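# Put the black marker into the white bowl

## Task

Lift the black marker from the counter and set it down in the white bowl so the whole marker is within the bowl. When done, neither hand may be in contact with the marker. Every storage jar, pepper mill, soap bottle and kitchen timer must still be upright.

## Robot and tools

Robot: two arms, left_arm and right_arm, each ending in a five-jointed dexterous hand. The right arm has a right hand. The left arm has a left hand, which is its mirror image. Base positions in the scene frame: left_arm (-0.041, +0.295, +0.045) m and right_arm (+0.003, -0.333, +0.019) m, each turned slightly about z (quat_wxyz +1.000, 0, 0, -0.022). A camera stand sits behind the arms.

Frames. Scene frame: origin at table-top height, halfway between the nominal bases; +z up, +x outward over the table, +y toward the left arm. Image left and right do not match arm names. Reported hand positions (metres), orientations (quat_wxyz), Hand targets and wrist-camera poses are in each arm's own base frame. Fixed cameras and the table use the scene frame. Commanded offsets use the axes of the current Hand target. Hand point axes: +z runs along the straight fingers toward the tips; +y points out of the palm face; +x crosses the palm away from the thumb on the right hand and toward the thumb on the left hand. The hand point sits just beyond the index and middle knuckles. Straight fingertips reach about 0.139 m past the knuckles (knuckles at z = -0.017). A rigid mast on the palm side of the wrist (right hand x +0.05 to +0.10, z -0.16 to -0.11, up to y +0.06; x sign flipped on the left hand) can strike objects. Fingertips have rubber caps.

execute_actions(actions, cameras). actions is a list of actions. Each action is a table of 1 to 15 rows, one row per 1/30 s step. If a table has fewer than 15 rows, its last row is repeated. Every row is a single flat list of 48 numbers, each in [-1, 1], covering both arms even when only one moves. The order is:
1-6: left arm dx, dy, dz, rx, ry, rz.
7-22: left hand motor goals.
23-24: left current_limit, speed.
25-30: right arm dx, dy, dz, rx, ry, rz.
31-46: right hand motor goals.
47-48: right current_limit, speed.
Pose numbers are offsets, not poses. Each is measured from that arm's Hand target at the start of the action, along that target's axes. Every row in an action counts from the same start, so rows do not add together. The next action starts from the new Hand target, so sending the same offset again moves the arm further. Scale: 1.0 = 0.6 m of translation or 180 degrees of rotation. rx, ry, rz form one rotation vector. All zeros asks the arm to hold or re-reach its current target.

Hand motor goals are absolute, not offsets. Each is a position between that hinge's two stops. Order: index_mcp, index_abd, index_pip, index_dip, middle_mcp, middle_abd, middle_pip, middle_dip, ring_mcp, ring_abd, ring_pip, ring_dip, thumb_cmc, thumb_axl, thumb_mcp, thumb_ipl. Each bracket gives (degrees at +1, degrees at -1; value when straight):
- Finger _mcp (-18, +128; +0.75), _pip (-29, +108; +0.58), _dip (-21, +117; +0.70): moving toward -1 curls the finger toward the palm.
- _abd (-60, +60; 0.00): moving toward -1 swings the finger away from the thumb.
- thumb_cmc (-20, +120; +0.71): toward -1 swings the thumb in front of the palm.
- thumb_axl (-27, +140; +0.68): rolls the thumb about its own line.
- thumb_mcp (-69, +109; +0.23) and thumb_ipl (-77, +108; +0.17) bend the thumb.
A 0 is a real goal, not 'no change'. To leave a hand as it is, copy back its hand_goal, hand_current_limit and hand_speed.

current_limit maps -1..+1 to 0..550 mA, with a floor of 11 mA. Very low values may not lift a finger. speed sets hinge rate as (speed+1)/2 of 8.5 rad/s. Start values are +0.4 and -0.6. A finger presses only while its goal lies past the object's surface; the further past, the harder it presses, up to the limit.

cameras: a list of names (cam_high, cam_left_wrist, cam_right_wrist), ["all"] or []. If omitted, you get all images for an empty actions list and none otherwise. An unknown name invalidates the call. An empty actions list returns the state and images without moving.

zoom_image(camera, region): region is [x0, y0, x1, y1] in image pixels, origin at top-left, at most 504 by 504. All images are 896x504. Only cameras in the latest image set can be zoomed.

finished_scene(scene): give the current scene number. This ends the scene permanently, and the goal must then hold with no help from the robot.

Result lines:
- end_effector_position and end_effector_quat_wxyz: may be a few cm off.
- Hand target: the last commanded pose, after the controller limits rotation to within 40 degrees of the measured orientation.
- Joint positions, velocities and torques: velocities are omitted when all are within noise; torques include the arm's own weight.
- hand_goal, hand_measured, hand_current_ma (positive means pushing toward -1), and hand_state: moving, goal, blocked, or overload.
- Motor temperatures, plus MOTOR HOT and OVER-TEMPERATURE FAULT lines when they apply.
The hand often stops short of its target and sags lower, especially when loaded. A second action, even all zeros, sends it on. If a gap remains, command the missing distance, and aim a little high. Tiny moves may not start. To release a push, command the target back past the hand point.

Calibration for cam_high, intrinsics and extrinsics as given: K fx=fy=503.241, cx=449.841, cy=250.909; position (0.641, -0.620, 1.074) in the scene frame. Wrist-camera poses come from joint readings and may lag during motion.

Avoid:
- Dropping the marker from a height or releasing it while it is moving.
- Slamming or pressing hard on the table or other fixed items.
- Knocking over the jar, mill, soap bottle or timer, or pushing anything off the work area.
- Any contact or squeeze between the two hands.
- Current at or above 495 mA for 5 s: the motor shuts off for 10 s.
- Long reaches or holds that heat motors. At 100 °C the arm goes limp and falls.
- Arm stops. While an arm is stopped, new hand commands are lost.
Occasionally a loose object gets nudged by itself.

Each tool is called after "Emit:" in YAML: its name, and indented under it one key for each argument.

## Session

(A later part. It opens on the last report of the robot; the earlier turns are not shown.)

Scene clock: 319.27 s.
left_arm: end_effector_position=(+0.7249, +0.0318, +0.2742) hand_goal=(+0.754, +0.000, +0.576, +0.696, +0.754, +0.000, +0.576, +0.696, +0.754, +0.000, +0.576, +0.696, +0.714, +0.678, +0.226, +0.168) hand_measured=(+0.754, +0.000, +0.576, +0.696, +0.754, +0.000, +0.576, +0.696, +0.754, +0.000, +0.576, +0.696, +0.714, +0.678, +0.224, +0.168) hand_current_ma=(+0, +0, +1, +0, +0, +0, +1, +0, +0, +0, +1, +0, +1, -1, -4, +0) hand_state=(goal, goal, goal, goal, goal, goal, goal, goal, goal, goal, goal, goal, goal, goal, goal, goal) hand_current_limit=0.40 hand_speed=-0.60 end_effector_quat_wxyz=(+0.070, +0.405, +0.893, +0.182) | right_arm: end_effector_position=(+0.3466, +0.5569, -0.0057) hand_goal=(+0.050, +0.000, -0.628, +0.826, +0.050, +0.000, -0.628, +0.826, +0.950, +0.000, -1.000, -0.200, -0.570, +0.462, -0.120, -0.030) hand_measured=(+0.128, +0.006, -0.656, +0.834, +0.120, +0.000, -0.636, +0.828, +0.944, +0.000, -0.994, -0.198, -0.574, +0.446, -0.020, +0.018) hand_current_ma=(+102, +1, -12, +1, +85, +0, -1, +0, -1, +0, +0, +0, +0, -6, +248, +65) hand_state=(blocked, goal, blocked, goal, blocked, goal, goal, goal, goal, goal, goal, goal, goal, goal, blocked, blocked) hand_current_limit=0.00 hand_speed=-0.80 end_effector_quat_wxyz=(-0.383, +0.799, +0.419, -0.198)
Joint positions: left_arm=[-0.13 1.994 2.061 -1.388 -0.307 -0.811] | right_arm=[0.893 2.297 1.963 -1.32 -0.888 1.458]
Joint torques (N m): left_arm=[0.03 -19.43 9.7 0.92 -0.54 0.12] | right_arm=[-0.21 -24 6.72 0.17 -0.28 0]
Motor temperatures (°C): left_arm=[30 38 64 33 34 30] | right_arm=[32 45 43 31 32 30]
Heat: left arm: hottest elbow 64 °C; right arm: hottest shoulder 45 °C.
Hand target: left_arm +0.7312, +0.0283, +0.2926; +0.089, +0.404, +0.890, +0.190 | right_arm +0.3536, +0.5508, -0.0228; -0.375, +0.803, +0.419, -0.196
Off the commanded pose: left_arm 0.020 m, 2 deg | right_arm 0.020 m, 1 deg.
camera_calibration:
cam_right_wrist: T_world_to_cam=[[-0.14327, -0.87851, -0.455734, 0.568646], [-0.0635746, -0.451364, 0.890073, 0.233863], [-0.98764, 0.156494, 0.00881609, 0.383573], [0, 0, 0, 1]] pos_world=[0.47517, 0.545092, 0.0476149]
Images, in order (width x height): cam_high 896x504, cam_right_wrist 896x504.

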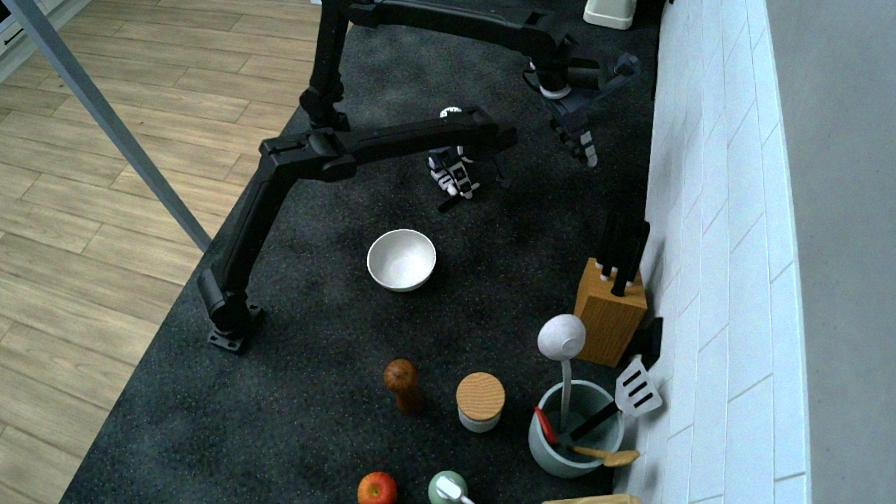

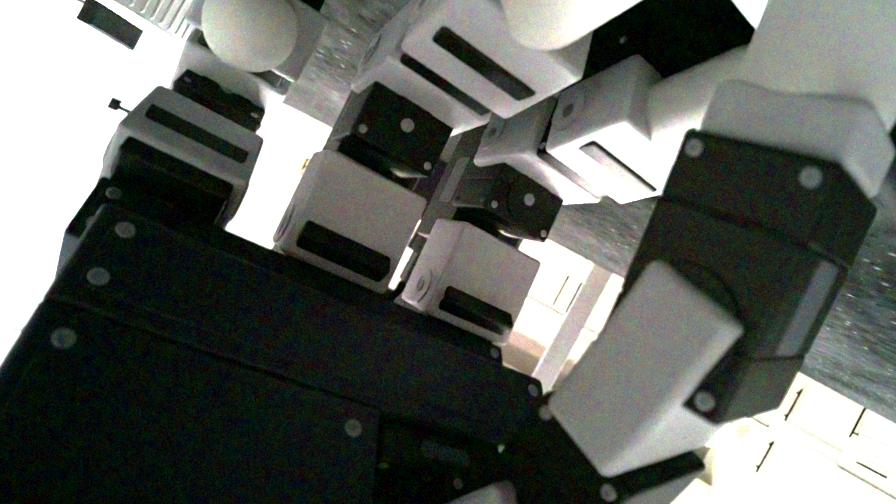

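Emit:
execute_actions:
  actions:
    - [[0,0,0,0,0,0,0.754,0,0.576,0.696,0.754,0,0.576,0.696,0.754,0,0.576,0.696,0.714,0.678,0.226,0.168,0.4,-0.6,0,0,0,0,0,0,-0.03,0,-0.62,0.82,-0.03,0,-0.62,0.82,0.95,0,-1,-0.2,-0.571,0.461,-0.15,-0.03,0.4,-0.85]]
    - [[0,0,0,0,0,0,0.754,0,0.576,0.696,0.754,0,0.576,0.696,0.754,0,0.576,0.696,0.714,0.678,0.226,0.168,0.4,-0.6,0,0,0,0,0,0,-0.03,0,-0.62,0.82,-0.03,0,-0.62,0.82,0.95,0,-1,-0.2,-0.571,0.461,-0.15,-0.03,0.4,-0.85]]
  cameras: ["cam_high","cam_right_wrist"]

Emit:
zoom_image:
  camera: "cam_high"
  region: [400, 120, 540, 220]

Scene clock: 329.90 s.
left_arm: end_effector_position=(+0.7249, +0.0318, +0.2742) hand_goal=(+0.754, +0.000, +0.576, +0.696, +0.754, +0.000, +0.576, +0.696, +0.754, +0.000, +0.576, +0.696, +0.714, +0.678, +0.226, +0.168) hand_measured=(+0.754, +0.000, +0.576, +0.696, +0.754, +0.000, +0.576, +0.696, +0.754, +0.000, +0.576, +0.696, +0.714, +0.678, +0.224, +0.168) hand_current_ma=(+0, +0, +1, +0, +0, +0, +1, +0, +0, +0, +1, +0, +1, -1, -4, +0) hand_state=(goal, goal, goal, goal, goal, goal, goal, goal, goal, goal, goal, goal, goal, goal, goal, goal) hand_current_limit=0.40 hand_speed=-0.60 end_effector_quat_wxyz=(+0.070, +0.405, +0.893, +0.182) | right_arm: end_effector_position=(+0.3475, +0.5559, -0.0062) hand_goal=(-0.030, +0.000, -0.620, +0.820, -0.030, +0.000, -0.620, +0.820, +0.950, +0.000, -1.000, -0.200, -0.570, +0.462, -0.150, -0.030) hand_measured=(+0.080, +0.008, -0.630, +0.832, +0.072, +0.002, -0.610, +0.826, +0.944, +0.000, -0.994, -0.198, -0.578, +0.442, -0.008, +0.032) hand_current_ma=(+203, +1, -2, +2, +176, +0, +2, +1, -1, +0, +0, +0, -1, -9, +385, +106) hand_state=(blocked, goal, goal, goal, blocked, goal, goal, goal, goal, goal, goal, goal, goal, goal, blocked, blocked) hand_current_limit=0.40 hand_speed=-0.85 end_effector_quat_wxyz=(-0.379, +0.801, +0.420, -0.197)
Joint positions: left_arm=[-0.13 1.994 2.061 -1.388 -0.307 -0.811] | right_arm=[0.893 2.297 1.963 -1.32 -0.88 1.459]
Joint torques (N m): left_arm=[-0.26 -19.96 9.52 0.99 -0.49 0.12] | right_arm=[-0.38 -24.18 6.69 0.24 -0.22 -0.01]
Motor temperatures (°C): left_arm=[30 38 64 33 34 30] | right_arm=[32 45 42 31 32 30]
Heat: left arm: hottest elbow 64 °C; right arm: hottest shoulder 45 °C.
Hand target: left_arm +0.7312, +0.0283, +0.2926; +0.089, +0.404, +0.890, +0.190 | right_arm +0.3536, +0.5508, -0.0228; -0.375, +0.803, +0.419, -0.196
Off the commanded pose: left_arm 0.020 m, 2 deg | right_arm 0.018 m, 1 deg.
camera_calibration:
cam_right_wrist: T_world_to_cam=[[-0.141185, -0.881056, -0.451449, 0.568355], [-0.0683619, -0.446252, 0.892292, 0.23285], [-0.98762, 0.156841, 0.00277362, 0.38438], [0, 0, 0, 1]] pos_world=[0.475783, 0.544376, 0.0477468]
Images, in order (width x height): cam_high 896x504, cam_right_wrist 896x504.

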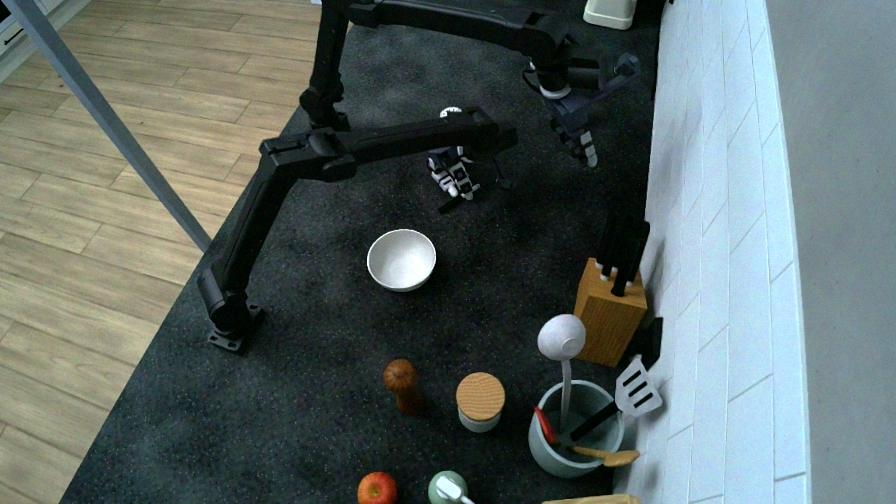

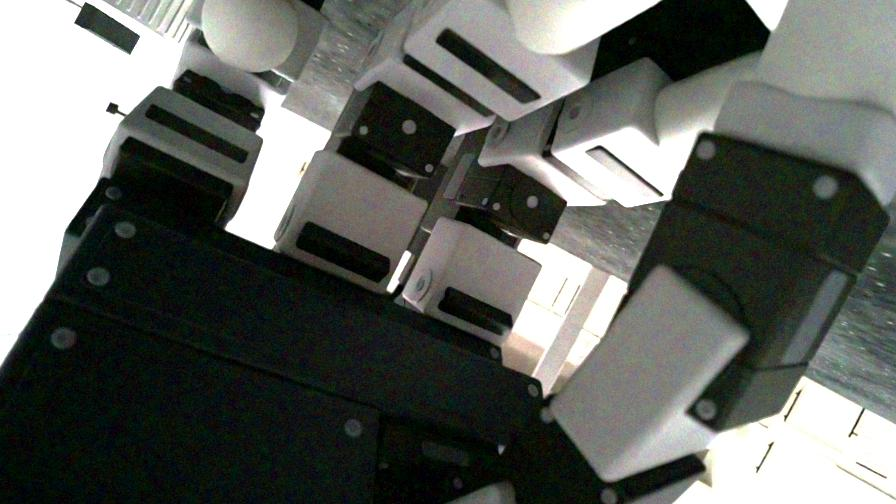

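Scaled by 3.600 from the camera's 896x504 image, which has a finer 1280x720 frame.

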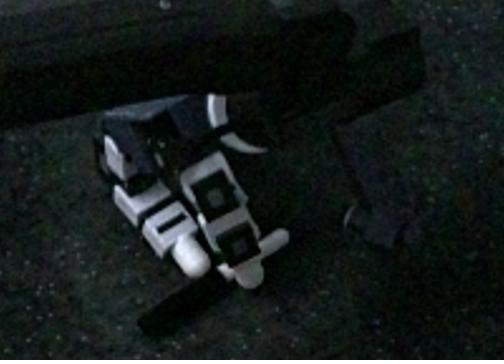

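Emit:
execute_actions:
  actions:
    - [[0,0,0,0,0,0,0.754,0,0.576,0.696,0.754,0,0.576,0.696,0.754,0,0.576,0.696,0.714,0.678,0.226,0.168,0.4,-0.6,0,-0.09,-0.075,0,0,0,-0.03,0,-0.62,0.82,-0.03,0,-0.62,0.82,0.95,0,-1,-0.2,-0.571,0.461,-0.15,-0.03,0.4,-0.85]]
    - [[0,0,0,0,0,0,0.754,0,0.576,0.696,0.754,0,0.576,0.696,0.754,0,0.576,0.696,0.714,0.678,0.226,0.168,0.4,-0.6,0,-0.064,-0.0535,0,0,0,-0.03,0,-0.62,0.82,-0.03,0,-0.62,0.82,0.95,0,-1,-0.2,-0.571,0.461,-0.15,-0.03,0.4,-0.85]]
  cameras: ["cam_high","cam_right_wrist"]

Emit:
zoom_image:
  camera: "cam_high"
  region: [400, 120, 540, 220]

Scene clock: 339.07 s.
left_arm: end_effector_position=(+0.7249, +0.0318, +0.2742) hand_goal=(+0.754, +0.000, +0.576, +0.696, +0.754, +0.000, +0.576, +0.696, +0.754, +0.000, +0.576, +0.696, +0.714, +0.678, +0.226, +0.168) hand_measured=(+0.754, +0.000, +0.576, +0.696, +0.754, +0.000, +0.576, +0.696, +0.754, +0.000, +0.576, +0.696, +0.714, +0.678, +0.224, +0.168) hand_current_ma=(+0, +0, +1, +0, +0, +0, +1, +0, +0, +0, +1, +0, +1, -1, -4, +0) hand_state=(goal, goal, goal, goal, goal, goal, goal, goal, goal, goal, goal, goal, goal, goal, goal, goal) hand_current_limit=0.40 hand_speed=-0.60 end_effector_quat_wxyz=(+0.070, +0.405, +0.893, +0.182) | right_arm: end_effector_position=(+0.3438, +0.5404, +0.0763) hand_goal=(-0.030, +0.000, -0.620, +0.820, -0.030, +0.000, -0.620, +0.820, +0.950, +0.000, -1.000, -0.200, -0.570, +0.462, -0.150, -0.030) hand_measured=(+0.078, +0.008, -0.598, +0.832, +0.072, +0.002, -0.598, +0.832, +0.944, +0.000, -0.994, -0.198, -0.578, +0.442, -0.008, +0.032) hand_current_ma=(+195, +1, +7, +2, +176, +0, +8, +2, -1, +0, +0, +0, -1, -9, +385, +106) hand_state=(blocked, goal, blocked, goal, blocked, goal, blocked, goal, goal, goal, goal, goal, goal, goal, blocked, blocked) hand_current_limit=0.40 hand_speed=-0.85 end_effector_quat_wxyz=(-0.366, +0.807, +0.409, -0.216)
Joint positions: left_arm=[-0.13 1.994 2.061 -1.388 -0.307 -0.811] | right_arm=[0.885 2.229 2.061 -1.544 -0.869 1.452]
Joint torques (N m): left_arm=[0.5 -20.13 9.83 0.79 -0.5 0.14] | right_arm=[-0.38 -25.82 11.49 -0.87 -0.61 0.01]
Motor temperatures (°C): left_arm=[30 38 64 33 34 30] | right_arm=[32 45 42 31 32 30]
Heat: left arm: hottest elbow 64 °C; right arm: hottest shoulder 45 °C.
Hand target: left_arm +0.7312, +0.0283, +0.2926; +0.089, +0.404, +0.890, +0.190 | right_arm +0.3536, +0.5509, +0.0975; -0.375, +0.803, +0.419, -0.196
Off the commanded pose: left_arm 0.020 m, 2 deg | right_arm 0.026 m, 3 deg.
camera_calibration:
cam_right_wrist: T_world_to_cam=[[-0.153425, -0.901004, -0.405773, 0.602945], [-0.0463528, -0.403621, 0.913751, 0.119805], [-0.987073, 0.159001, 0.0201612, 0.380275], [0, 0, 0, 1]] pos_world=[0.473419, 0.531148, 0.12752]
Images, in order (width x height): cam_high 896x504, cam_right_wrist 896x504.

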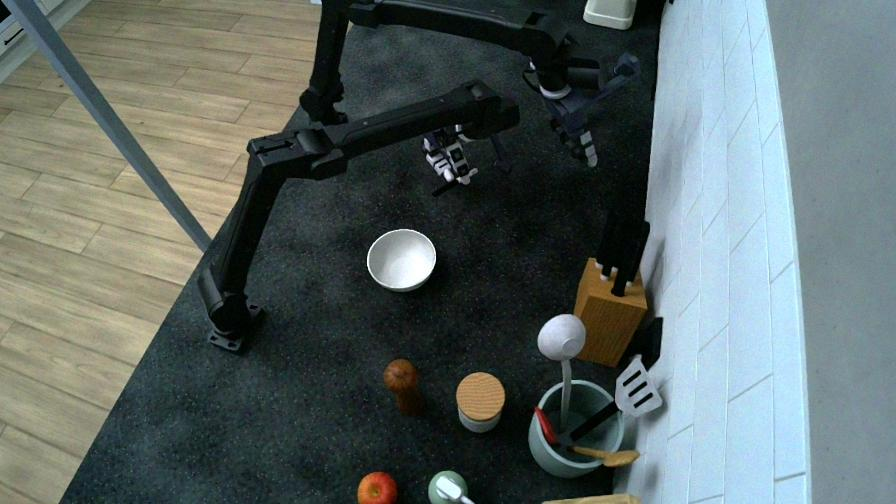

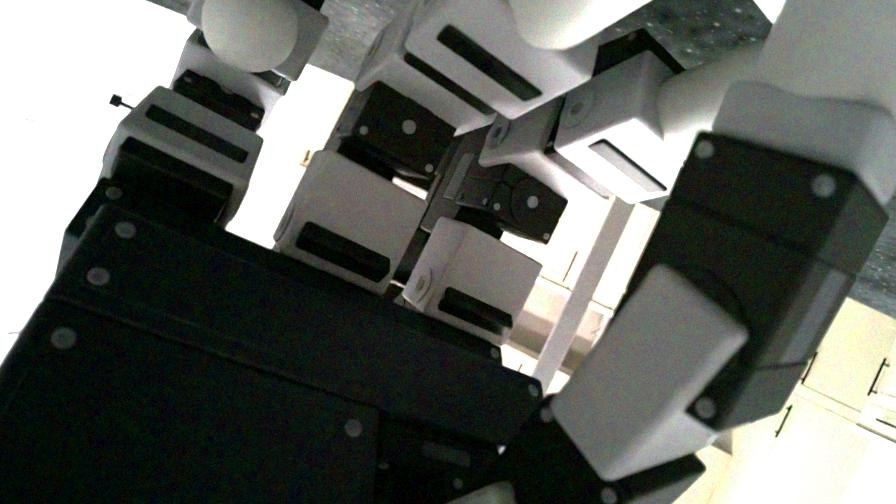

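Scaled by 3.600 from the camera's 896x504 image, which has a finer 1280x720 frame.

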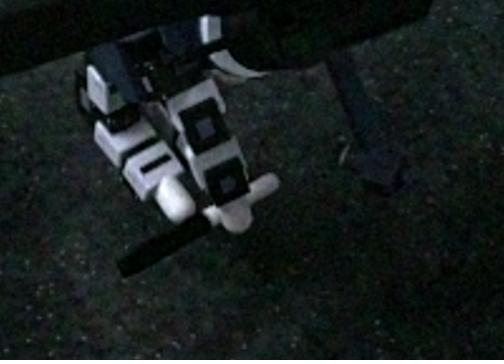

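Emit:
execute_actions:
  actions:
    - [[0,0,0,0,0,0,0.754,0,0.576,0.696,0.754,0,0.576,0.696,0.754,0,0.576,0.696,0.714,0.678,0.226,0.168,0.4,-0.6,0,-0.0574,-0.0482,0,0,0,-0.03,0,-0.62,0.82,-0.03,0,-0.62,0.82,0.95,0,-1,-0.2,-0.571,0.461,-0.15,-0.03,0.4,-0.85]]
    - [[0,0,0,0,0,0,0.754,0,0.576,0.696,0.754,0,0.576,0.696,0.754,0,0.576,0.696,0.714,0.678,0.226,0.168,0.4,-0.6,-0.0937,0.0275,-0.0328,0,0,0,-0.03,0,-0.62,0.82,-0.03,0,-0.62,0.82,0.95,0,-1,-0.2,-0.571,0.461,-0.15,-0.03,0.4,-0.85]]
    - [[0,0,0,0,0,0,0.754,0,0.576,0.696,0.754,0,0.576,0.696,0.754,0,0.576,0.696,0.714,0.678,0.226,0.168,0.4,-0.6,-0.0937,0.0275,-0.0328,0,0,0,-0.03,0,-0.62,0.82,-0.03,0,-0.62,0.82,0.95,0,-1,-0.2,-0.571,0.461,-0.15,-0.03,0.4,-0.85]]
  cameras: ["cam_high"]

Emit:
zoom_image:
  camera: "cam_high"
  region: [360, 150, 500, 310]

Scene clock: 395.47 s.
left_arm: end_effector_position=(+0.7249, +0.0318, +0.2742) hand_goal=(+0.754, +0.000, +0.576, +0.696, +0.754, +0.000, +0.576, +0.696, +0.754, +0.000, +0.576, +0.696, +0.714, +0.678, +0.226, +0.168) hand_measured=(+0.754, +0.000, +0.576, +0.696, +0.754, +0.000, +0.576, +0.696, +0.754, +0.000, +0.576, +0.696, +0.714, +0.678, +0.224, +0.168) hand_current_ma=(+0, +0, +1, +0, +0, +0, +1, +0, +0, +0, +1, +0, +1, -1, -4, +0) hand_state=(goal, goal, goal, goal, goal, goal, goal, goal, goal, goal, goal, goal, goal, goal, goal, goal) hand_current_limit=0.40 hand_speed=-0.60 end_effector_quat_wxyz=(+0.070, +0.405, +0.893, +0.182) | right_arm: end_effector_position=(+0.3282, +0.4294, +0.1299) hand_goal=(-0.030, +0.000, -0.620, +0.820, -0.030, +0.000, -0.620, +0.820, +0.950, +0.000, -1.000, -0.200, -0.570, +0.462, -0.150, -0.030) hand_measured=(+0.078, +0.008, -0.598, +0.832, +0.072, +0.002, -0.598, +0.832, +0.944, +0.000, -0.994, -0.198, -0.578, +0.442, -0.008, +0.032) hand_current_ma=(+195, +1, +7, +2, +176, +0, +8, +2, -1, +0, +0, +0, -1, -9, +385, +106) hand_state=(blocked, goal, blocked, goal, blocked, goal, blocked, goal, goal, goal, goal, goal, goal, goal, blocked, blocked) hand_current_limit=0.40 hand_speed=-0.85 end_effector_quat_wxyz=(-0.369, +0.805, +0.413, -0.212)
Joint positions: left_arm=[-0.13 1.994 2.061 -1.388 -0.307 -0.811] | right_arm=[0.784 1.945 1.731 -1.605 -0.853 1.294]
Joint torques (N m): left_arm=[0.38 -19.96 9.66 0.79 -0.5 0.11] | right_arm=[-0.26 -23.06 7.3 -0.16 -0.61 -0.02]
Motor temperatures (°C): left_arm=[30 39 64 33 34 30] | right_arm=[32 50 47 31 32 30]
Heat: left arm: hottest elbow 64 °C; right arm: hottest shoulder 50 °C.
Hand target: left_arm +0.7312, +0.0283, +0.2926; +0.089, +0.404, +0.890, +0.190 | right_arm +0.3316, +0.4293, +0.1425; -0.375, +0.803, +0.419, -0.196
Off the commanded pose: left_arm 0.020 m, 2 deg | right_arm 0.013 m, 2 deg.
Images, in order (width x height): cam_high 896x504.

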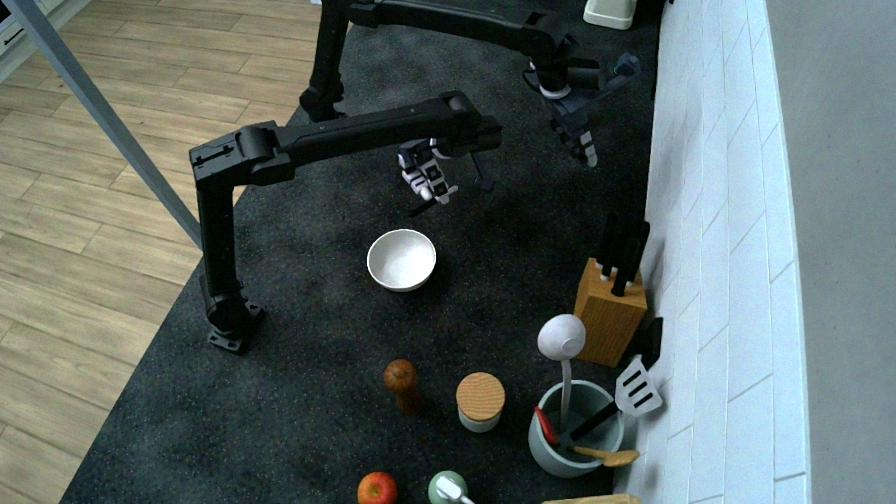

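Scaled by 3.150 from the camera's 896x504 image, which has a finer 1280x720 frame.

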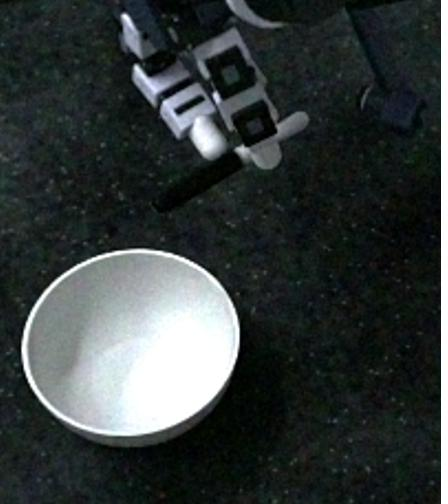

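Emit:
execute_actions:
  actions:
    - [[0,0,0,0,0,0,0.754,0,0.576,0.696,0.754,0,0.576,0.696,0.754,0,0.576,0.696,0.714,0.678,0.226,0.168,0.4,-0.6,-0.103,0.0354,-0.0266,0,0,0,-0.03,0,-0.62,0.82,-0.03,0,-0.62,0.82,0.95,0,-1,-0.2,-0.571,0.461,-0.15,-0.03,0.4,-0.85]]
    - [[0,0,0,0,0,0,0.754,0,0.576,0.696,0.754,0,0.576,0.696,0.754,0,0.576,0.696,0.714,0.678,0.226,0.168,0.4,-0.6,-0.103,0.0354,-0.0266,0,0,0,-0.03,0,-0.62,0.82,-0.03,0,-0.62,0.82,0.95,0,-1,-0.2,-0.571,0.461,-0.15,-0.03,0.4,-0.85]]
  cameras: ["cam_high"]

Emit:
zoom_image:
  camera: "cam_high"
  region: [340, 180, 480, 310]

Scene clock: 416.60 s.
left_arm: end_effector_position=(+0.7249, +0.0318, +0.2742) hand_goal=(+0.754, +0.000, +0.576, +0.696, +0.754, +0.000, +0.576, +0.696, +0.754, +0.000, +0.576, +0.696, +0.714, +0.678, +0.226, +0.168) hand_measured=(+0.754, +0.000, +0.576, +0.696, +0.754, +0.000, +0.576, +0.696, +0.754, +0.000, +0.576, +0.696, +0.714, +0.678, +0.224, +0.168) hand_current_ma=(+0, +0, +1, +0, +0, +0, +1, +0, +0, +0, +1, +0, +1, -1, -4, +0) hand_state=(goal, goal, goal, goal, goal, goal, goal, goal, goal, goal, goal, goal, goal, goal, goal, goal) hand_current_limit=0.40 hand_speed=-0.60 end_effector_quat_wxyz=(+0.070, +0.405, +0.893, +0.182) | right_arm: end_effector_position=(+0.3050, +0.3029, +0.1201) hand_goal=(-0.030, +0.000, -0.620, +0.820, -0.030, +0.000, -0.620, +0.820, +0.950, +0.000, -1.000, -0.200, -0.570, +0.462, -0.150, -0.030) hand_measured=(+0.078, +0.008, -0.598, +0.832, +0.072, +0.002, -0.598, +0.832, +0.944, +0.000, -0.994, -0.198, -0.578, +0.442, -0.008, +0.032) hand_current_ma=(+195, +1, +8, +2, +176, +0, +8, +2, -1, +0, +0, +0, -1, -9, +385, +106) hand_state=(blocked, goal, blocked, goal, blocked, goal, blocked, goal, goal, goal, goal, goal, goal, goal, blocked, blocked) hand_current_limit=0.40 hand_speed=-0.85 end_effector_quat_wxyz=(-0.372, +0.803, +0.420, -0.200)
Joint positions: left_arm=[-0.13 1.994 2.061 -1.388 -0.307 -0.811] | right_arm=[0.629 1.712 1.363 -1.605 -0.805 1.071]
Joint torques (N m): left_arm=[-0.73 -19.72 9.76 0.75 -0.51 0.11] | right_arm=[-0.32 -18.02 6.75 -1.35 -0.55 -0.02]
Motor temperatures (°C): left_arm=[30 39 64 33 34 30] | right_arm=[32 47 44 31 32 30]
Heat: left arm: hottest elbow 64 °C; right arm: hottest shoulder 47 °C.
Hand target: left_arm +0.7312, +0.0283, +0.2926; +0.089, +0.404, +0.890, +0.190 | right_arm +0.3034, +0.2983, +0.1305; -0.375, +0.803, +0.419, -0.196
Off the commanded pose: left_arm 0.020 m, 2 deg | right_arm 0.011 m, 1 deg.
Images, in order (width x height): cam_high 896x504.

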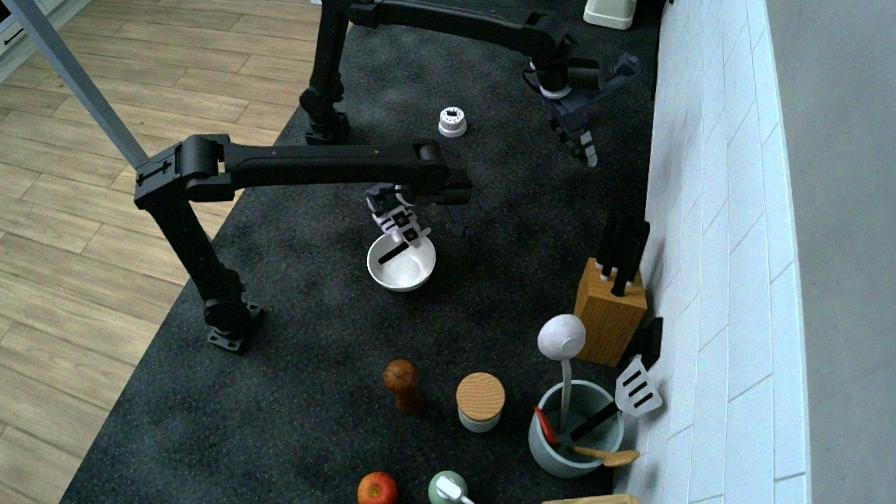

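Scaled by 3.600 from the camera's 896x504 image, which has a finer 1280x720 frame.

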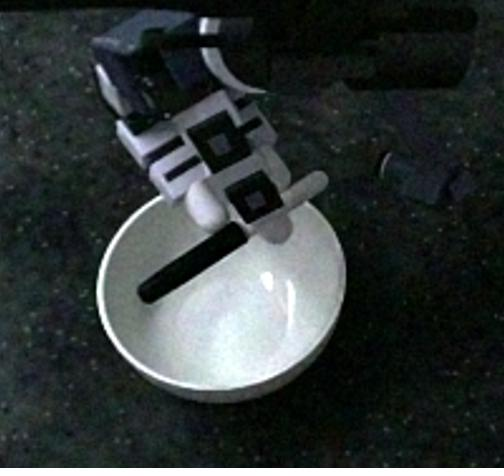

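Emit:
execute_actions:
  actions:
    - [[0,0,0,0,0,0,0.754,0,0.576,0.696,0.754,0,0.576,0.696,0.754,0,0.576,0.696,0.714,0.678,0.226,0.168,0.4,-0.6,-0.0167,0.0702,0.0589,0,0,0,-0.03,0,-0.62,0.82,-0.03,0,-0.62,0.82,0.95,0,-1,-0.2,-0.571,0.461,-0.15,-0.03,0.4,-0.85]]
  cameras: ["cam_high"]

Emit:
zoom_image:
  camera: "cam_high"
  region: [340, 180, 480, 310]

Scene clock: 431.23 s.
left_arm: end_effector_position=(+0.7249, +0.0318, +0.2742) hand_goal=(+0.754, +0.000, +0.576, +0.696, +0.754, +0.000, +0.576, +0.696, +0.754, +0.000, +0.576, +0.696, +0.714, +0.678, +0.226, +0.168) hand_measured=(+0.754, +0.000, +0.576, +0.696, +0.754, +0.000, +0.576, +0.696, +0.754, +0.000, +0.576, +0.696, +0.714, +0.678, +0.224, +0.168) hand_current_ma=(+0, +0, +1, +0, +0, +0, +1, +0, +0, +0, +1, +0, +1, -1, -4, +0) hand_state=(goal, goal, goal, goal, goal, goal, goal, goal, goal, goal, goal, goal, goal, goal, goal, goal) hand_current_limit=0.40 hand_speed=-0.60 end_effector_quat_wxyz=(+0.070, +0.405, +0.893, +0.182) | right_arm: end_effector_position=(+0.2917, +0.2922, +0.0803) hand_goal=(-0.030, +0.000, -0.620, +0.820, -0.030, +0.000, -0.620, +0.820, +0.950, +0.000, -1.000, -0.200, -0.570, +0.462, -0.150, -0.030) hand_measured=(+0.078, +0.008, -0.598, +0.832, +0.072, +0.002, -0.598, +0.832, +0.944, +0.000, -0.994, -0.198, -0.578, +0.442, -0.008, +0.032) hand_current_ma=(+195, +1, +8, +2, +176, +0, +8, +2, -1, +0, +0, +0, -1, -9, +385, +106) hand_state=(blocked, goal, blocked, goal, blocked, goal, blocked, goal, goal, goal, goal, goal, goal, goal, blocked, blocked) hand_current_limit=0.40 hand_speed=-0.85 end_effector_quat_wxyz=(-0.373, +0.801, +0.424, -0.198)
Joint positions: left_arm=[-0.13 1.994 2.061 -1.388 -0.307 -0.811] | right_arm=[0.628 1.711 1.248 -1.493 -0.804 1.06]
Joint torques (N m): left_arm=[0.79 -19.66 9.78 0.98 -0.56 0.14] | right_arm=[-0.97 -14.45 6.69 -0.34 -0.55 -0.02]
Motor temperatures (°C): left_arm=[30 39 65 33 34 30] | right_arm=[32 46 44 31 32 30]
Heat: left arm: hottest elbow 65 °C; right arm: hottest shoulder 46 °C.
Hand target: left_arm +0.7312, +0.0283, +0.2926; +0.089, +0.404, +0.890, +0.190 | right_arm +0.2975, +0.2901, +0.0755; -0.375, +0.803, +0.419, -0.196
Off the commanded pose: left_arm 0.020 m, 2 deg | right_arm 0.008 m, 1 deg.
Images, in order (width x height): cam_high 896x504.

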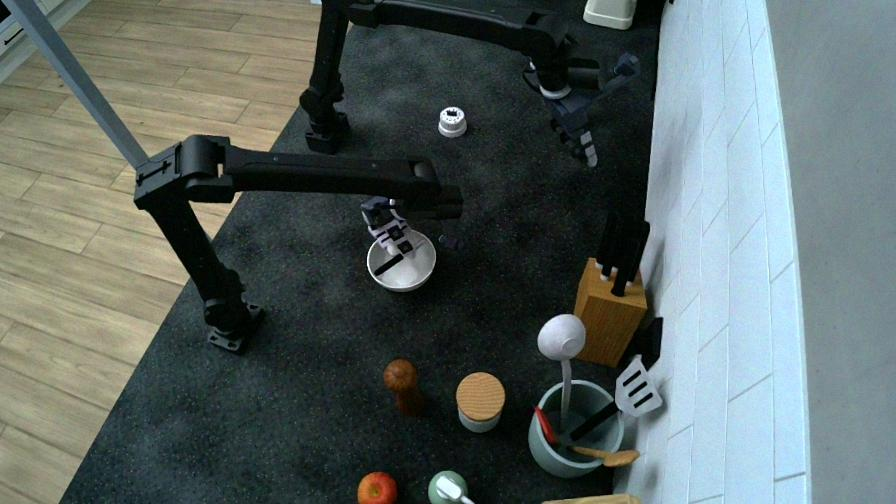

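Scaled by 3.600 from the camera's 896x504 image, which has a finer 1280x720 frame.

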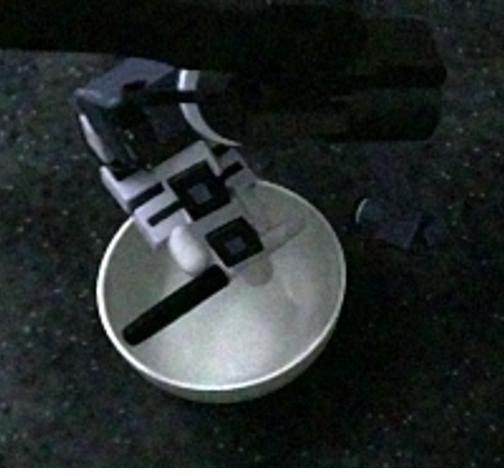

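Emit:
execute_actions:
  actions:
    - [[0,0,0,0,0,0,0.754,0,0.576,0.696,0.754,0,0.576,0.696,0.754,0,0.576,0.696,0.714,0.678,0.226,0.168,0.4,-0.6,0.0114,0.036,0.0089,0,0,0,-0.03,0,-0.62,0.82,-0.03,0,-0.62,0.82,0.95,0,-1,-0.2,-0.571,0.461,-0.15,-0.03,0.4,-0.85]]
  cameras: ["cam_high"]

Emit:
zoom_image:
  camera: "cam_high"
  region: [340, 180, 480, 310]

Scene clock: 440.80 s.
left_arm: end_effector_position=(+0.7249, +0.0318, +0.2742) hand_goal=(+0.754, +0.000, +0.576, +0.696, +0.754, +0.000, +0.576, +0.696, +0.754, +0.000, +0.576, +0.696, +0.714, +0.678, +0.226, +0.168) hand_measured=(+0.754, +0.000, +0.576, +0.696, +0.754, +0.000, +0.576, +0.696, +0.754, +0.000, +0.576, +0.696, +0.714, +0.678, +0.224, +0.168) hand_current_ma=(+0, +0, +1, +0, +0, +0, +1, +0, +0, +0, +1, +0, +1, -1, -4, +0) hand_state=(goal, goal, goal, goal, goal, goal, goal, goal, goal, goal, goal, goal, goal, goal, goal, goal) hand_current_limit=0.40 hand_speed=-0.60 end_effector_quat_wxyz=(+0.070, +0.405, +0.893, +0.182) | right_arm: end_effector_position=(+0.3022, +0.2883, +0.0586) hand_goal=(-0.030, +0.000, -0.620, +0.820, -0.030, +0.000, -0.620, +0.820, +0.950, +0.000, -1.000, -0.200, -0.570, +0.462, -0.150, -0.030) hand_measured=(+0.078, +0.008, -0.598, +0.832, +0.072, +0.002, -0.598, +0.832, +0.944, +0.000, -0.994, -0.198, -0.578, +0.442, -0.008, +0.032) hand_current_ma=(+195, +1, +8, +2, +176, +0, +8, +2, -1, +0, +0, +0, -1, -9, +385, +106) hand_state=(blocked, goal, blocked, goal, blocked, goal, blocked, goal, goal, goal, goal, goal, goal, goal, blocked, blocked) hand_current_limit=0.40 hand_speed=-0.85 end_effector_quat_wxyz=(-0.374, +0.803, +0.419, -0.201)
Joint positions: left_arm=[-0.13 1.994 2.061 -1.388 -0.307 -0.811] | right_arm=[0.606 1.76 1.248 -1.467 -0.799 1.04]
Joint torques (N m): left_arm=[0.32 -20.01 9.74 1.03 -0.47 0.12] | right_arm=[-0.91 -14.8 7.32 -0.47 -0.51 -0.01]
Motor temperatures (°C): left_arm=[30 39 65 33 34 30] | right_arm=[32 45 43 31 32 30]
Heat: left arm: hottest elbow 65 °C; right arm: hottest shoulder 45 °C.
Hand target: left_arm +0.7312, +0.0283, +0.2926; +0.089, +0.404, +0.890, +0.190 | right_arm +0.3094, +0.2901, +0.0555; -0.375, +0.803, +0.419, -0.196
Off the commanded pose: left_arm 0.020 m, 2 deg | right_arm 0.008 m, 1 deg.
Images, in order (width x height): cam_high 896x504.

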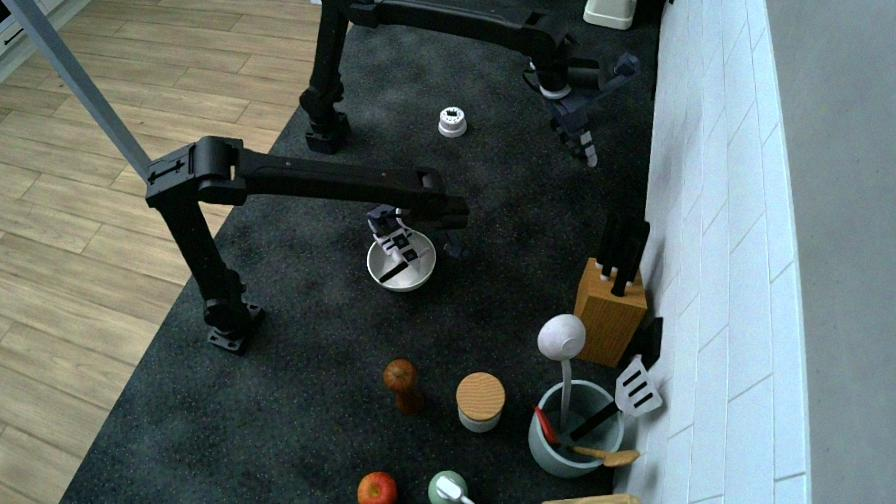

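Scaled by 3.600 from the camera's 896x504 image, which has a finer 1280x720 frame.

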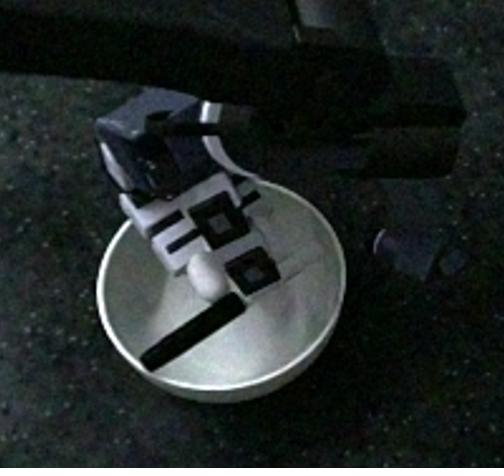

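Emit:
execute_actions:
  actions:
    - [[0,0,0,0,0,0,0.754,0,0.576,0.696,0.754,0,0.576,0.696,0.754,0,0.576,0.696,0.714,0.678,0.226,0.168,0.4,-0.6,0.0189,0.0173,0.021,0,0,0,-0.03,0,-0.62,0.82,-0.03,0,-0.62,0.82,0.95,0,-1,-0.2,-0.571,0.461,-0.15,-0.03,0.4,-0.85]]
  cameras: ["cam_high","cam_right_wrist"]

Emit:
zoom_image:
  camera: "cam_high"
  region: [340, 180, 480, 310]

Scene clock: 452.60 s.
left_arm: end_effector_position=(+0.7249, +0.0318, +0.2742) hand_goal=(+0.754, +0.000, +0.576, +0.696, +0.754, +0.000, +0.576, +0.696, +0.754, +0.000, +0.576, +0.696, +0.714, +0.678, +0.226, +0.168) hand_measured=(+0.754, +0.000, +0.576, +0.696, +0.754, +0.000, +0.576, +0.696, +0.754, +0.000, +0.576, +0.696, +0.714, +0.678, +0.224, +0.168) hand_current_ma=(+0, +0, +1, +0, +0, +0, +1, +0, +0, +0, +1, +0, +1, -1, -4, +0) hand_state=(goal, goal, goal, goal, goal, goal, goal, goal, goal, goal, goal, goal, goal, goal, goal, goal) hand_current_limit=0.40 hand_speed=-0.60 end_effector_quat_wxyz=(+0.070, +0.405, +0.893, +0.182) | right_arm: end_effector_position=(+0.3073, +0.2928, +0.0410) hand_goal=(-0.030, +0.000, -0.620, +0.820, -0.030, +0.000, -0.620, +0.820, +0.950, +0.000, -1.000, -0.200, -0.570, +0.462, -0.150, -0.030) hand_measured=(+0.078, +0.008, -0.598, +0.832, +0.070, +0.000, -0.594, +0.836, +0.944, +0.000, -0.994, -0.198, -0.578, +0.442, -0.008, +0.032) hand_current_ma=(+195, +1, +8, +2, +168, +0, +11, +4, -1, +0, +0, +0, -1, -9, +385, +106) hand_state=(blocked, goal, blocked, goal, blocked, goal, blocked, goal, goal, goal, goal, goal, goal, goal, blocked, blocked) hand_current_limit=0.40 hand_speed=-0.85 end_effector_quat_wxyz=(-0.374, +0.803, +0.418, -0.200)
Joint positions: left_arm=[-0.13 1.994 2.061 -1.388 -0.307 -0.811] | right_arm=[0.608 1.797 1.248 -1.426 -0.8 1.045]
Joint torques (N m): left_arm=[-0.38 -19.6 9.78 0.68 -0.51 0.12] | right_arm=[0.26 -14.86 8.01 -0.31 -0.69 0.14]
Motor temperatures (°C): left_arm=[30 39 65 33 34 30] | right_arm=[32 45 43 31 32 30]
Heat: left arm: hottest elbow 65 °C; right arm: hottest shoulder 45 °C.
Hand target: left_arm +0.7312, +0.0283, +0.2926; +0.089, +0.404, +0.890, +0.190 | right_arm +0.3134, +0.3011, +0.0394; -0.375, +0.803, +0.419, -0.196
Off the commanded pose: left_arm 0.020 m, 2 deg | right_arm 0.010 m, 0 deg.
camera_calibration:
cam_right_wrist: T_world_to_cam=[[-0.140777, -0.887275, -0.439232, 0.35341], [-0.0675542, -0.434008, 0.898373, 0.0664903], [-0.987734, 0.156142, 0.00115911, 0.386073], [0, 0, 0, 1]] pos_world=[0.435581, 0.282147, 0.0950483]
Images, in order (width x height): cam_high 896x504, cam_right_wrist 896x504.

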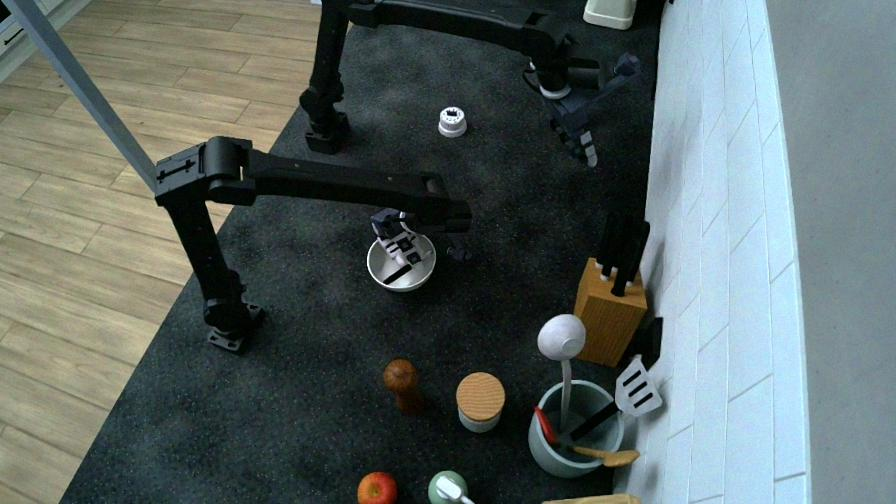

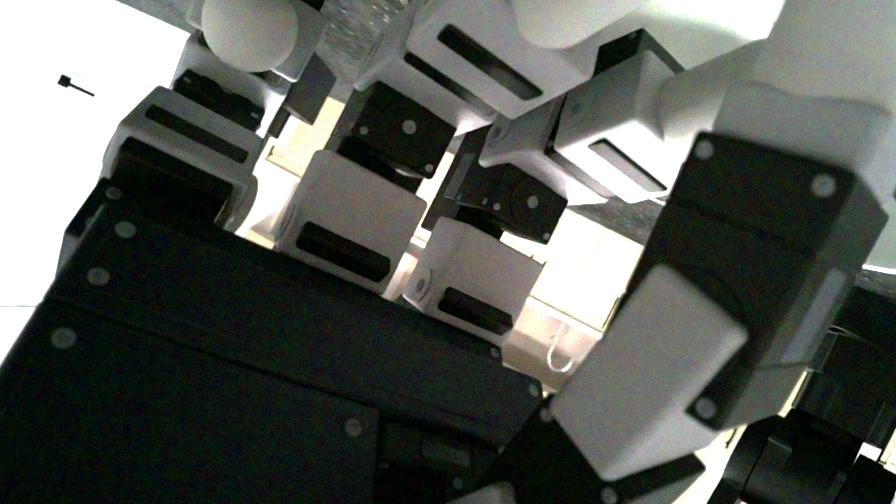

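Scaled by 3.600 from the camera's 896x504 image, which has a finer 1280x720 frame.

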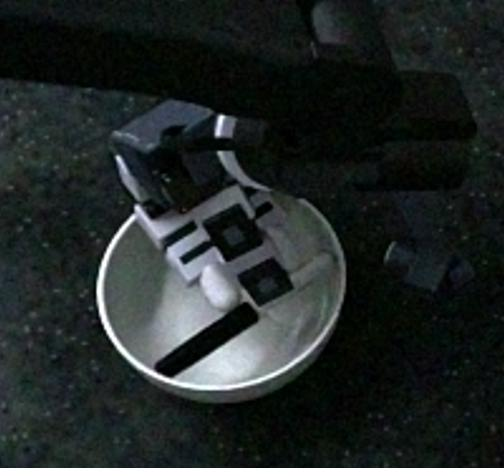

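Emit:
execute_actions:
  actions:
    - [[0,0,0,0,0,0,0.754,0,0.576,0.696,0.754,0,0.576,0.696,0.754,0,0.576,0.696,0.714,0.678,0.226,0.168,0.4,-0.6,0,0,0,0,0,0,0.06,0,-0.62,0.82,0.06,0,-0.62,0.82,0.95,0,-1,-0.2,-0.571,0.461,0.25,0.17,0.4,-0.7]]
    - [[0,0,0,0,0,0,0.754,0,0.576,0.696,0.754,0,0.576,0.696,0.754,0,0.576,0.696,0.714,0.678,0.226,0.168,0.4,-0.6,0,0,0,0,0,0,0.15,0,-0.65,0.82,0.15,0,-0.65,0.82,0.95,0,-1,-0.2,-0.571,0.461,0.25,0.17,0.4,-0.8]]
  cameras: ["cam_high"]

Emit:
zoom_image:
  camera: "cam_high"
  region: [340, 180, 480, 310]

Scene clock: 466.07 s.
left_arm: end_effector_position=(+0.7249, +0.0318, +0.2742) hand_goal=(+0.754, +0.000, +0.576, +0.696, +0.754, +0.000, +0.576, +0.696, +0.754, +0.000, +0.576, +0.696, +0.714, +0.678, +0.226, +0.168) hand_measured=(+0.754, +0.000, +0.576, +0.696, +0.754, +0.000, +0.576, +0.696, +0.754, +0.000, +0.576, +0.696, +0.714, +0.678, +0.224, +0.168) hand_current_ma=(+0, +0, +1, +0, +0, +0, +1, +0, +0, +0, +1, +0, +1, -1, -4, +0) hand_state=(goal, goal, goal, goal, goal, goal, goal, goal, goal, goal, goal, goal, goal, goal, goal, goal) hand_current_limit=0.40 hand_speed=-0.60 end_effector_quat_wxyz=(+0.070, +0.405, +0.893, +0.182) | right_arm: end_effector_position=(+0.3081, +0.2922, +0.0410) hand_goal=(+0.150, +0.000, -0.650, +0.820, +0.150, +0.000, -0.650, +0.820, +0.950, +0.000, -1.000, -0.200, -0.570, +0.462, +0.250, +0.170) hand_measured=(+0.148, +0.004, -0.642, +0.822, +0.136, -0.004, -0.652, +0.824, +0.944, +0.000, -0.994, -0.198, -0.572, +0.460, +0.242, +0.166) hand_current_ma=(+0, +0, +1, +0, -3, +0, +0, +0, -1, +0, +0, +0, +0, +0, -2, +0) hand_state=(goal, goal, goal, goal, goal, goal, goal, goal, goal, goal, goal, goal, goal, goal, goal, goal) hand_current_limit=0.40 hand_speed=-0.80 end_effector_quat_wxyz=(-0.375, +0.803, +0.418, -0.199)
Joint positions: left_arm=[-0.13 1.994 2.061 -1.388 -0.307 -0.811] | right_arm=[0.605 1.797 1.248 -1.426 -0.802 1.044]
Joint torques (N m): left_arm=[0.26 -20.07 9.63 0.84 -0.51 0.16] | right_arm=[0.44 -14.86 8.02 -0.31 -0.63 0.15]
Motor temperatures (°C): left_arm=[30 39 65 33 34 30] | right_arm=[32 44 43 31 32 30]
Heat: left arm: hottest elbow 65 °C; right arm: hottest shoulder 44 °C.
Hand target: left_arm +0.7312, +0.0283, +0.2926; +0.089, +0.404, +0.890, +0.190 | right_arm +0.3134, +0.3011, +0.0394; -0.375, +0.803, +0.419, -0.196
Off the commanded pose: left_arm 0.020 m, 2 deg | right_arm 0.010 m, 0 deg.
Images, in order (width x height): cam_high 896x504.

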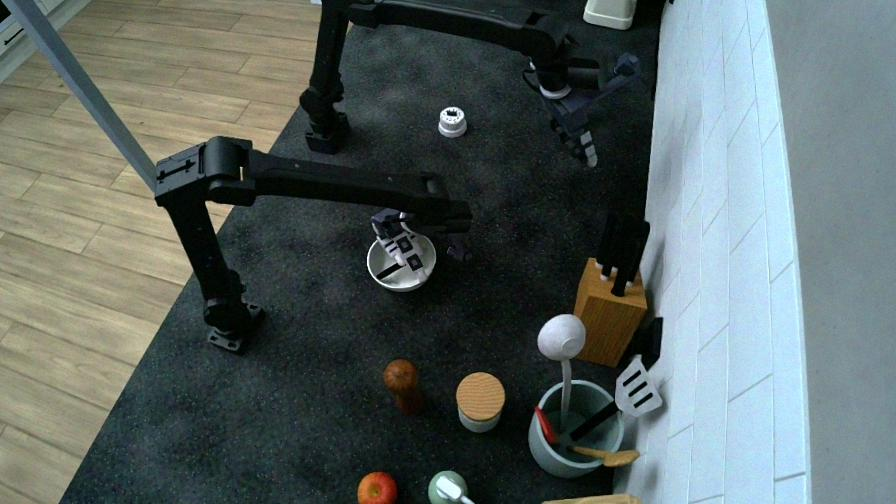

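Scaled by 3.600 from the camera's 896x504 image, which has a finer 1280x720 frame.

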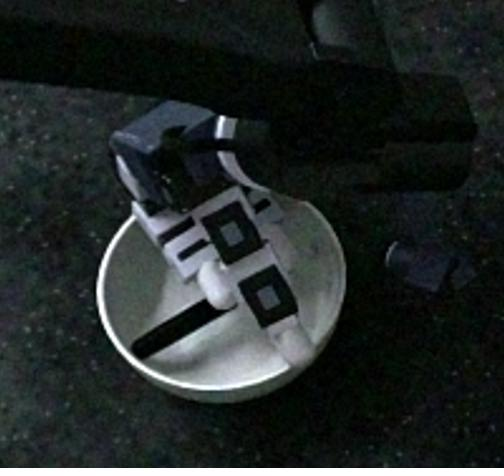

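Emit:
execute_actions:
  actions:
    - [[0,0,0,0,0,0,0.754,0,0.576,0.696,0.754,0,0.576,0.696,0.754,0,0.576,0.696,0.714,0.678,0.226,0.168,0.4,-0.6,0.011,-0.0687,-0.0477,0,0,0,0.15,0,-0.65,0.82,0.15,0,-0.65,0.82,0.95,0,-1,-0.2,-0.571,0.461,0.25,0.17,0.4,-0.8]]
    - [[0,0,0,0,0,0,0.754,0,0.576,0.696,0.754,0,0.576,0.696,0.754,0,0.576,0.696,0.714,0.678,0.226,0.168,0.4,-0.6,0,-0.0766,-0.0643,0,0,0,0.15,0,-0.65,0.82,0.15,0,-0.65,0.82,0.95,0,-1,-0.2,-0.571,0.461,0.25,0.17,0.4,-0.8]]
    - [[0,0,0,0,0,0,0.754,0,0.576,0.696,0.754,0,0.576,0.696,0.754,0,0.576,0.696,0.714,0.678,0.226,0.168,0.4,-0.6,0,-0.0766,-0.0643,0,0,0,0.15,0,-0.65,0.82,0.15,0,-0.65,0.82,0.95,0,-1,-0.2,-0.571,0.461,0.25,0.17,0.4,-0.8]]
  cameras: ["cam_high"]

Emit:
zoom_image:
  camera: "cam_high"
  region: [340, 180, 480, 310]

Scene clock: 480.70 s.
left_arm: end_effector_position=(+0.7249, +0.0318, +0.2742) hand_goal=(+0.754, +0.000, +0.576, +0.696, +0.754, +0.000, +0.576, +0.696, +0.754, +0.000, +0.576, +0.696, +0.714, +0.678, +0.226, +0.168) hand_measured=(+0.754, +0.000, +0.576, +0.696, +0.754, +0.000, +0.576, +0.696, +0.754, +0.000, +0.576, +0.696, +0.714, +0.678, +0.224, +0.168) hand_current_ma=(+0, +0, +1, +0, +0, +0, +1, +0, +0, +0, +1, +0, +1, -1, -4, +0) hand_state=(goal, goal, goal, goal, goal, goal, goal, goal, goal, goal, goal, goal, goal, goal, goal, goal) hand_current_limit=0.40 hand_speed=-0.60 end_effector_quat_wxyz=(+0.070, +0.405, +0.893, +0.182) | right_arm: end_effector_position=(+0.3118, +0.2986, +0.1930) hand_goal=(+0.150, +0.000, -0.650, +0.820, +0.150, +0.000, -0.650, +0.820, +0.950, +0.000, -1.000, -0.200, -0.570, +0.462, +0.250, +0.170) hand_measured=(+0.148, +0.002, -0.642, +0.822, +0.148, -0.004, -0.650, +0.824, +0.944, +0.000, -0.994, -0.198, -0.572, +0.460, +0.242, +0.166) hand_current_ma=(+0, +0, +1, +0, +0, +0, +0, +0, -1, +0, +0, +0, +0, +0, -2, +0) hand_state=(goal, goal, goal, goal, goal, goal, goal, goal, goal, goal, goal, goal, goal, goal, goal, goal) hand_current_limit=0.40 hand_speed=-0.80 end_effector_quat_wxyz=(-0.372, +0.820, +0.403, -0.167)
Joint positions: left_arm=[-0.13 1.994 2.061 -1.388 -0.307 -0.811] | right_arm=[0.615 1.62 1.458 -1.691 -0.802 1.152]
Joint torques (N m): left_arm=[0.32 -19.08 9.59 1.01 -0.53 0.12] | right_arm=[1.03 -14.86 11.07 -1.14 -0.51 0.14]
Motor temperatures (°C): left_arm=[30 39 65 33 34 30] | right_arm=[32 44 43 31 32 30]
Heat: left arm: hottest elbow 65 °C; right arm: hottest shoulder 44 °C.
Hand target: left_arm +0.7312, +0.0283, +0.2926; +0.089, +0.404, +0.890, +0.190 | right_arm +0.3138, +0.3090, +0.2094; -0.375, +0.803, +0.419, -0.196
Off the commanded pose: left_arm 0.020 m, 2 deg | right_arm 0.020 m, 4 deg.
joint sent to its limit (right arm) — joint 4 (wrist pitch), lower limit. The joint targets are off in position and orientation.
Images, in order (width x height): cam_high 896x504.

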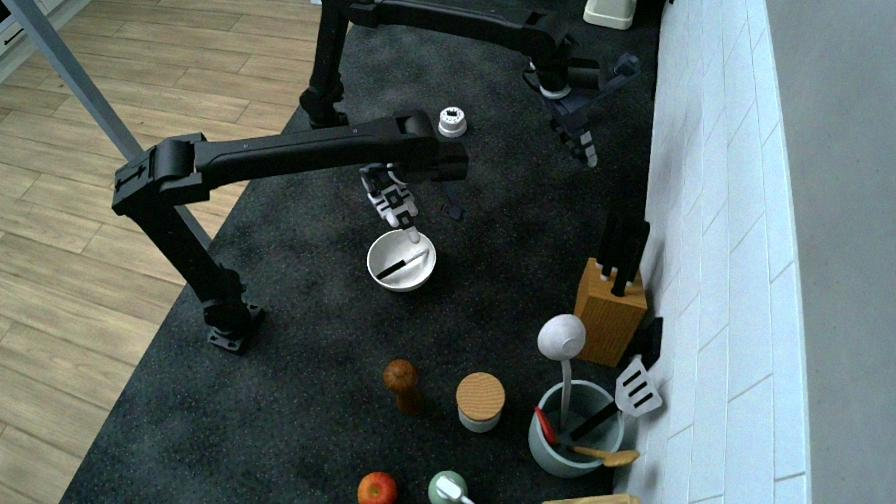

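Scaled by 3.600 from the camera's 896x504 image, which has a finer 1280x720 frame.

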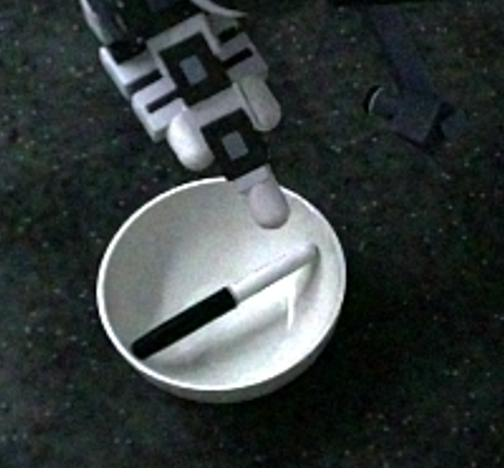

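Emit:
finished_scene:
  scene: 2

The scene is finished: the task was done.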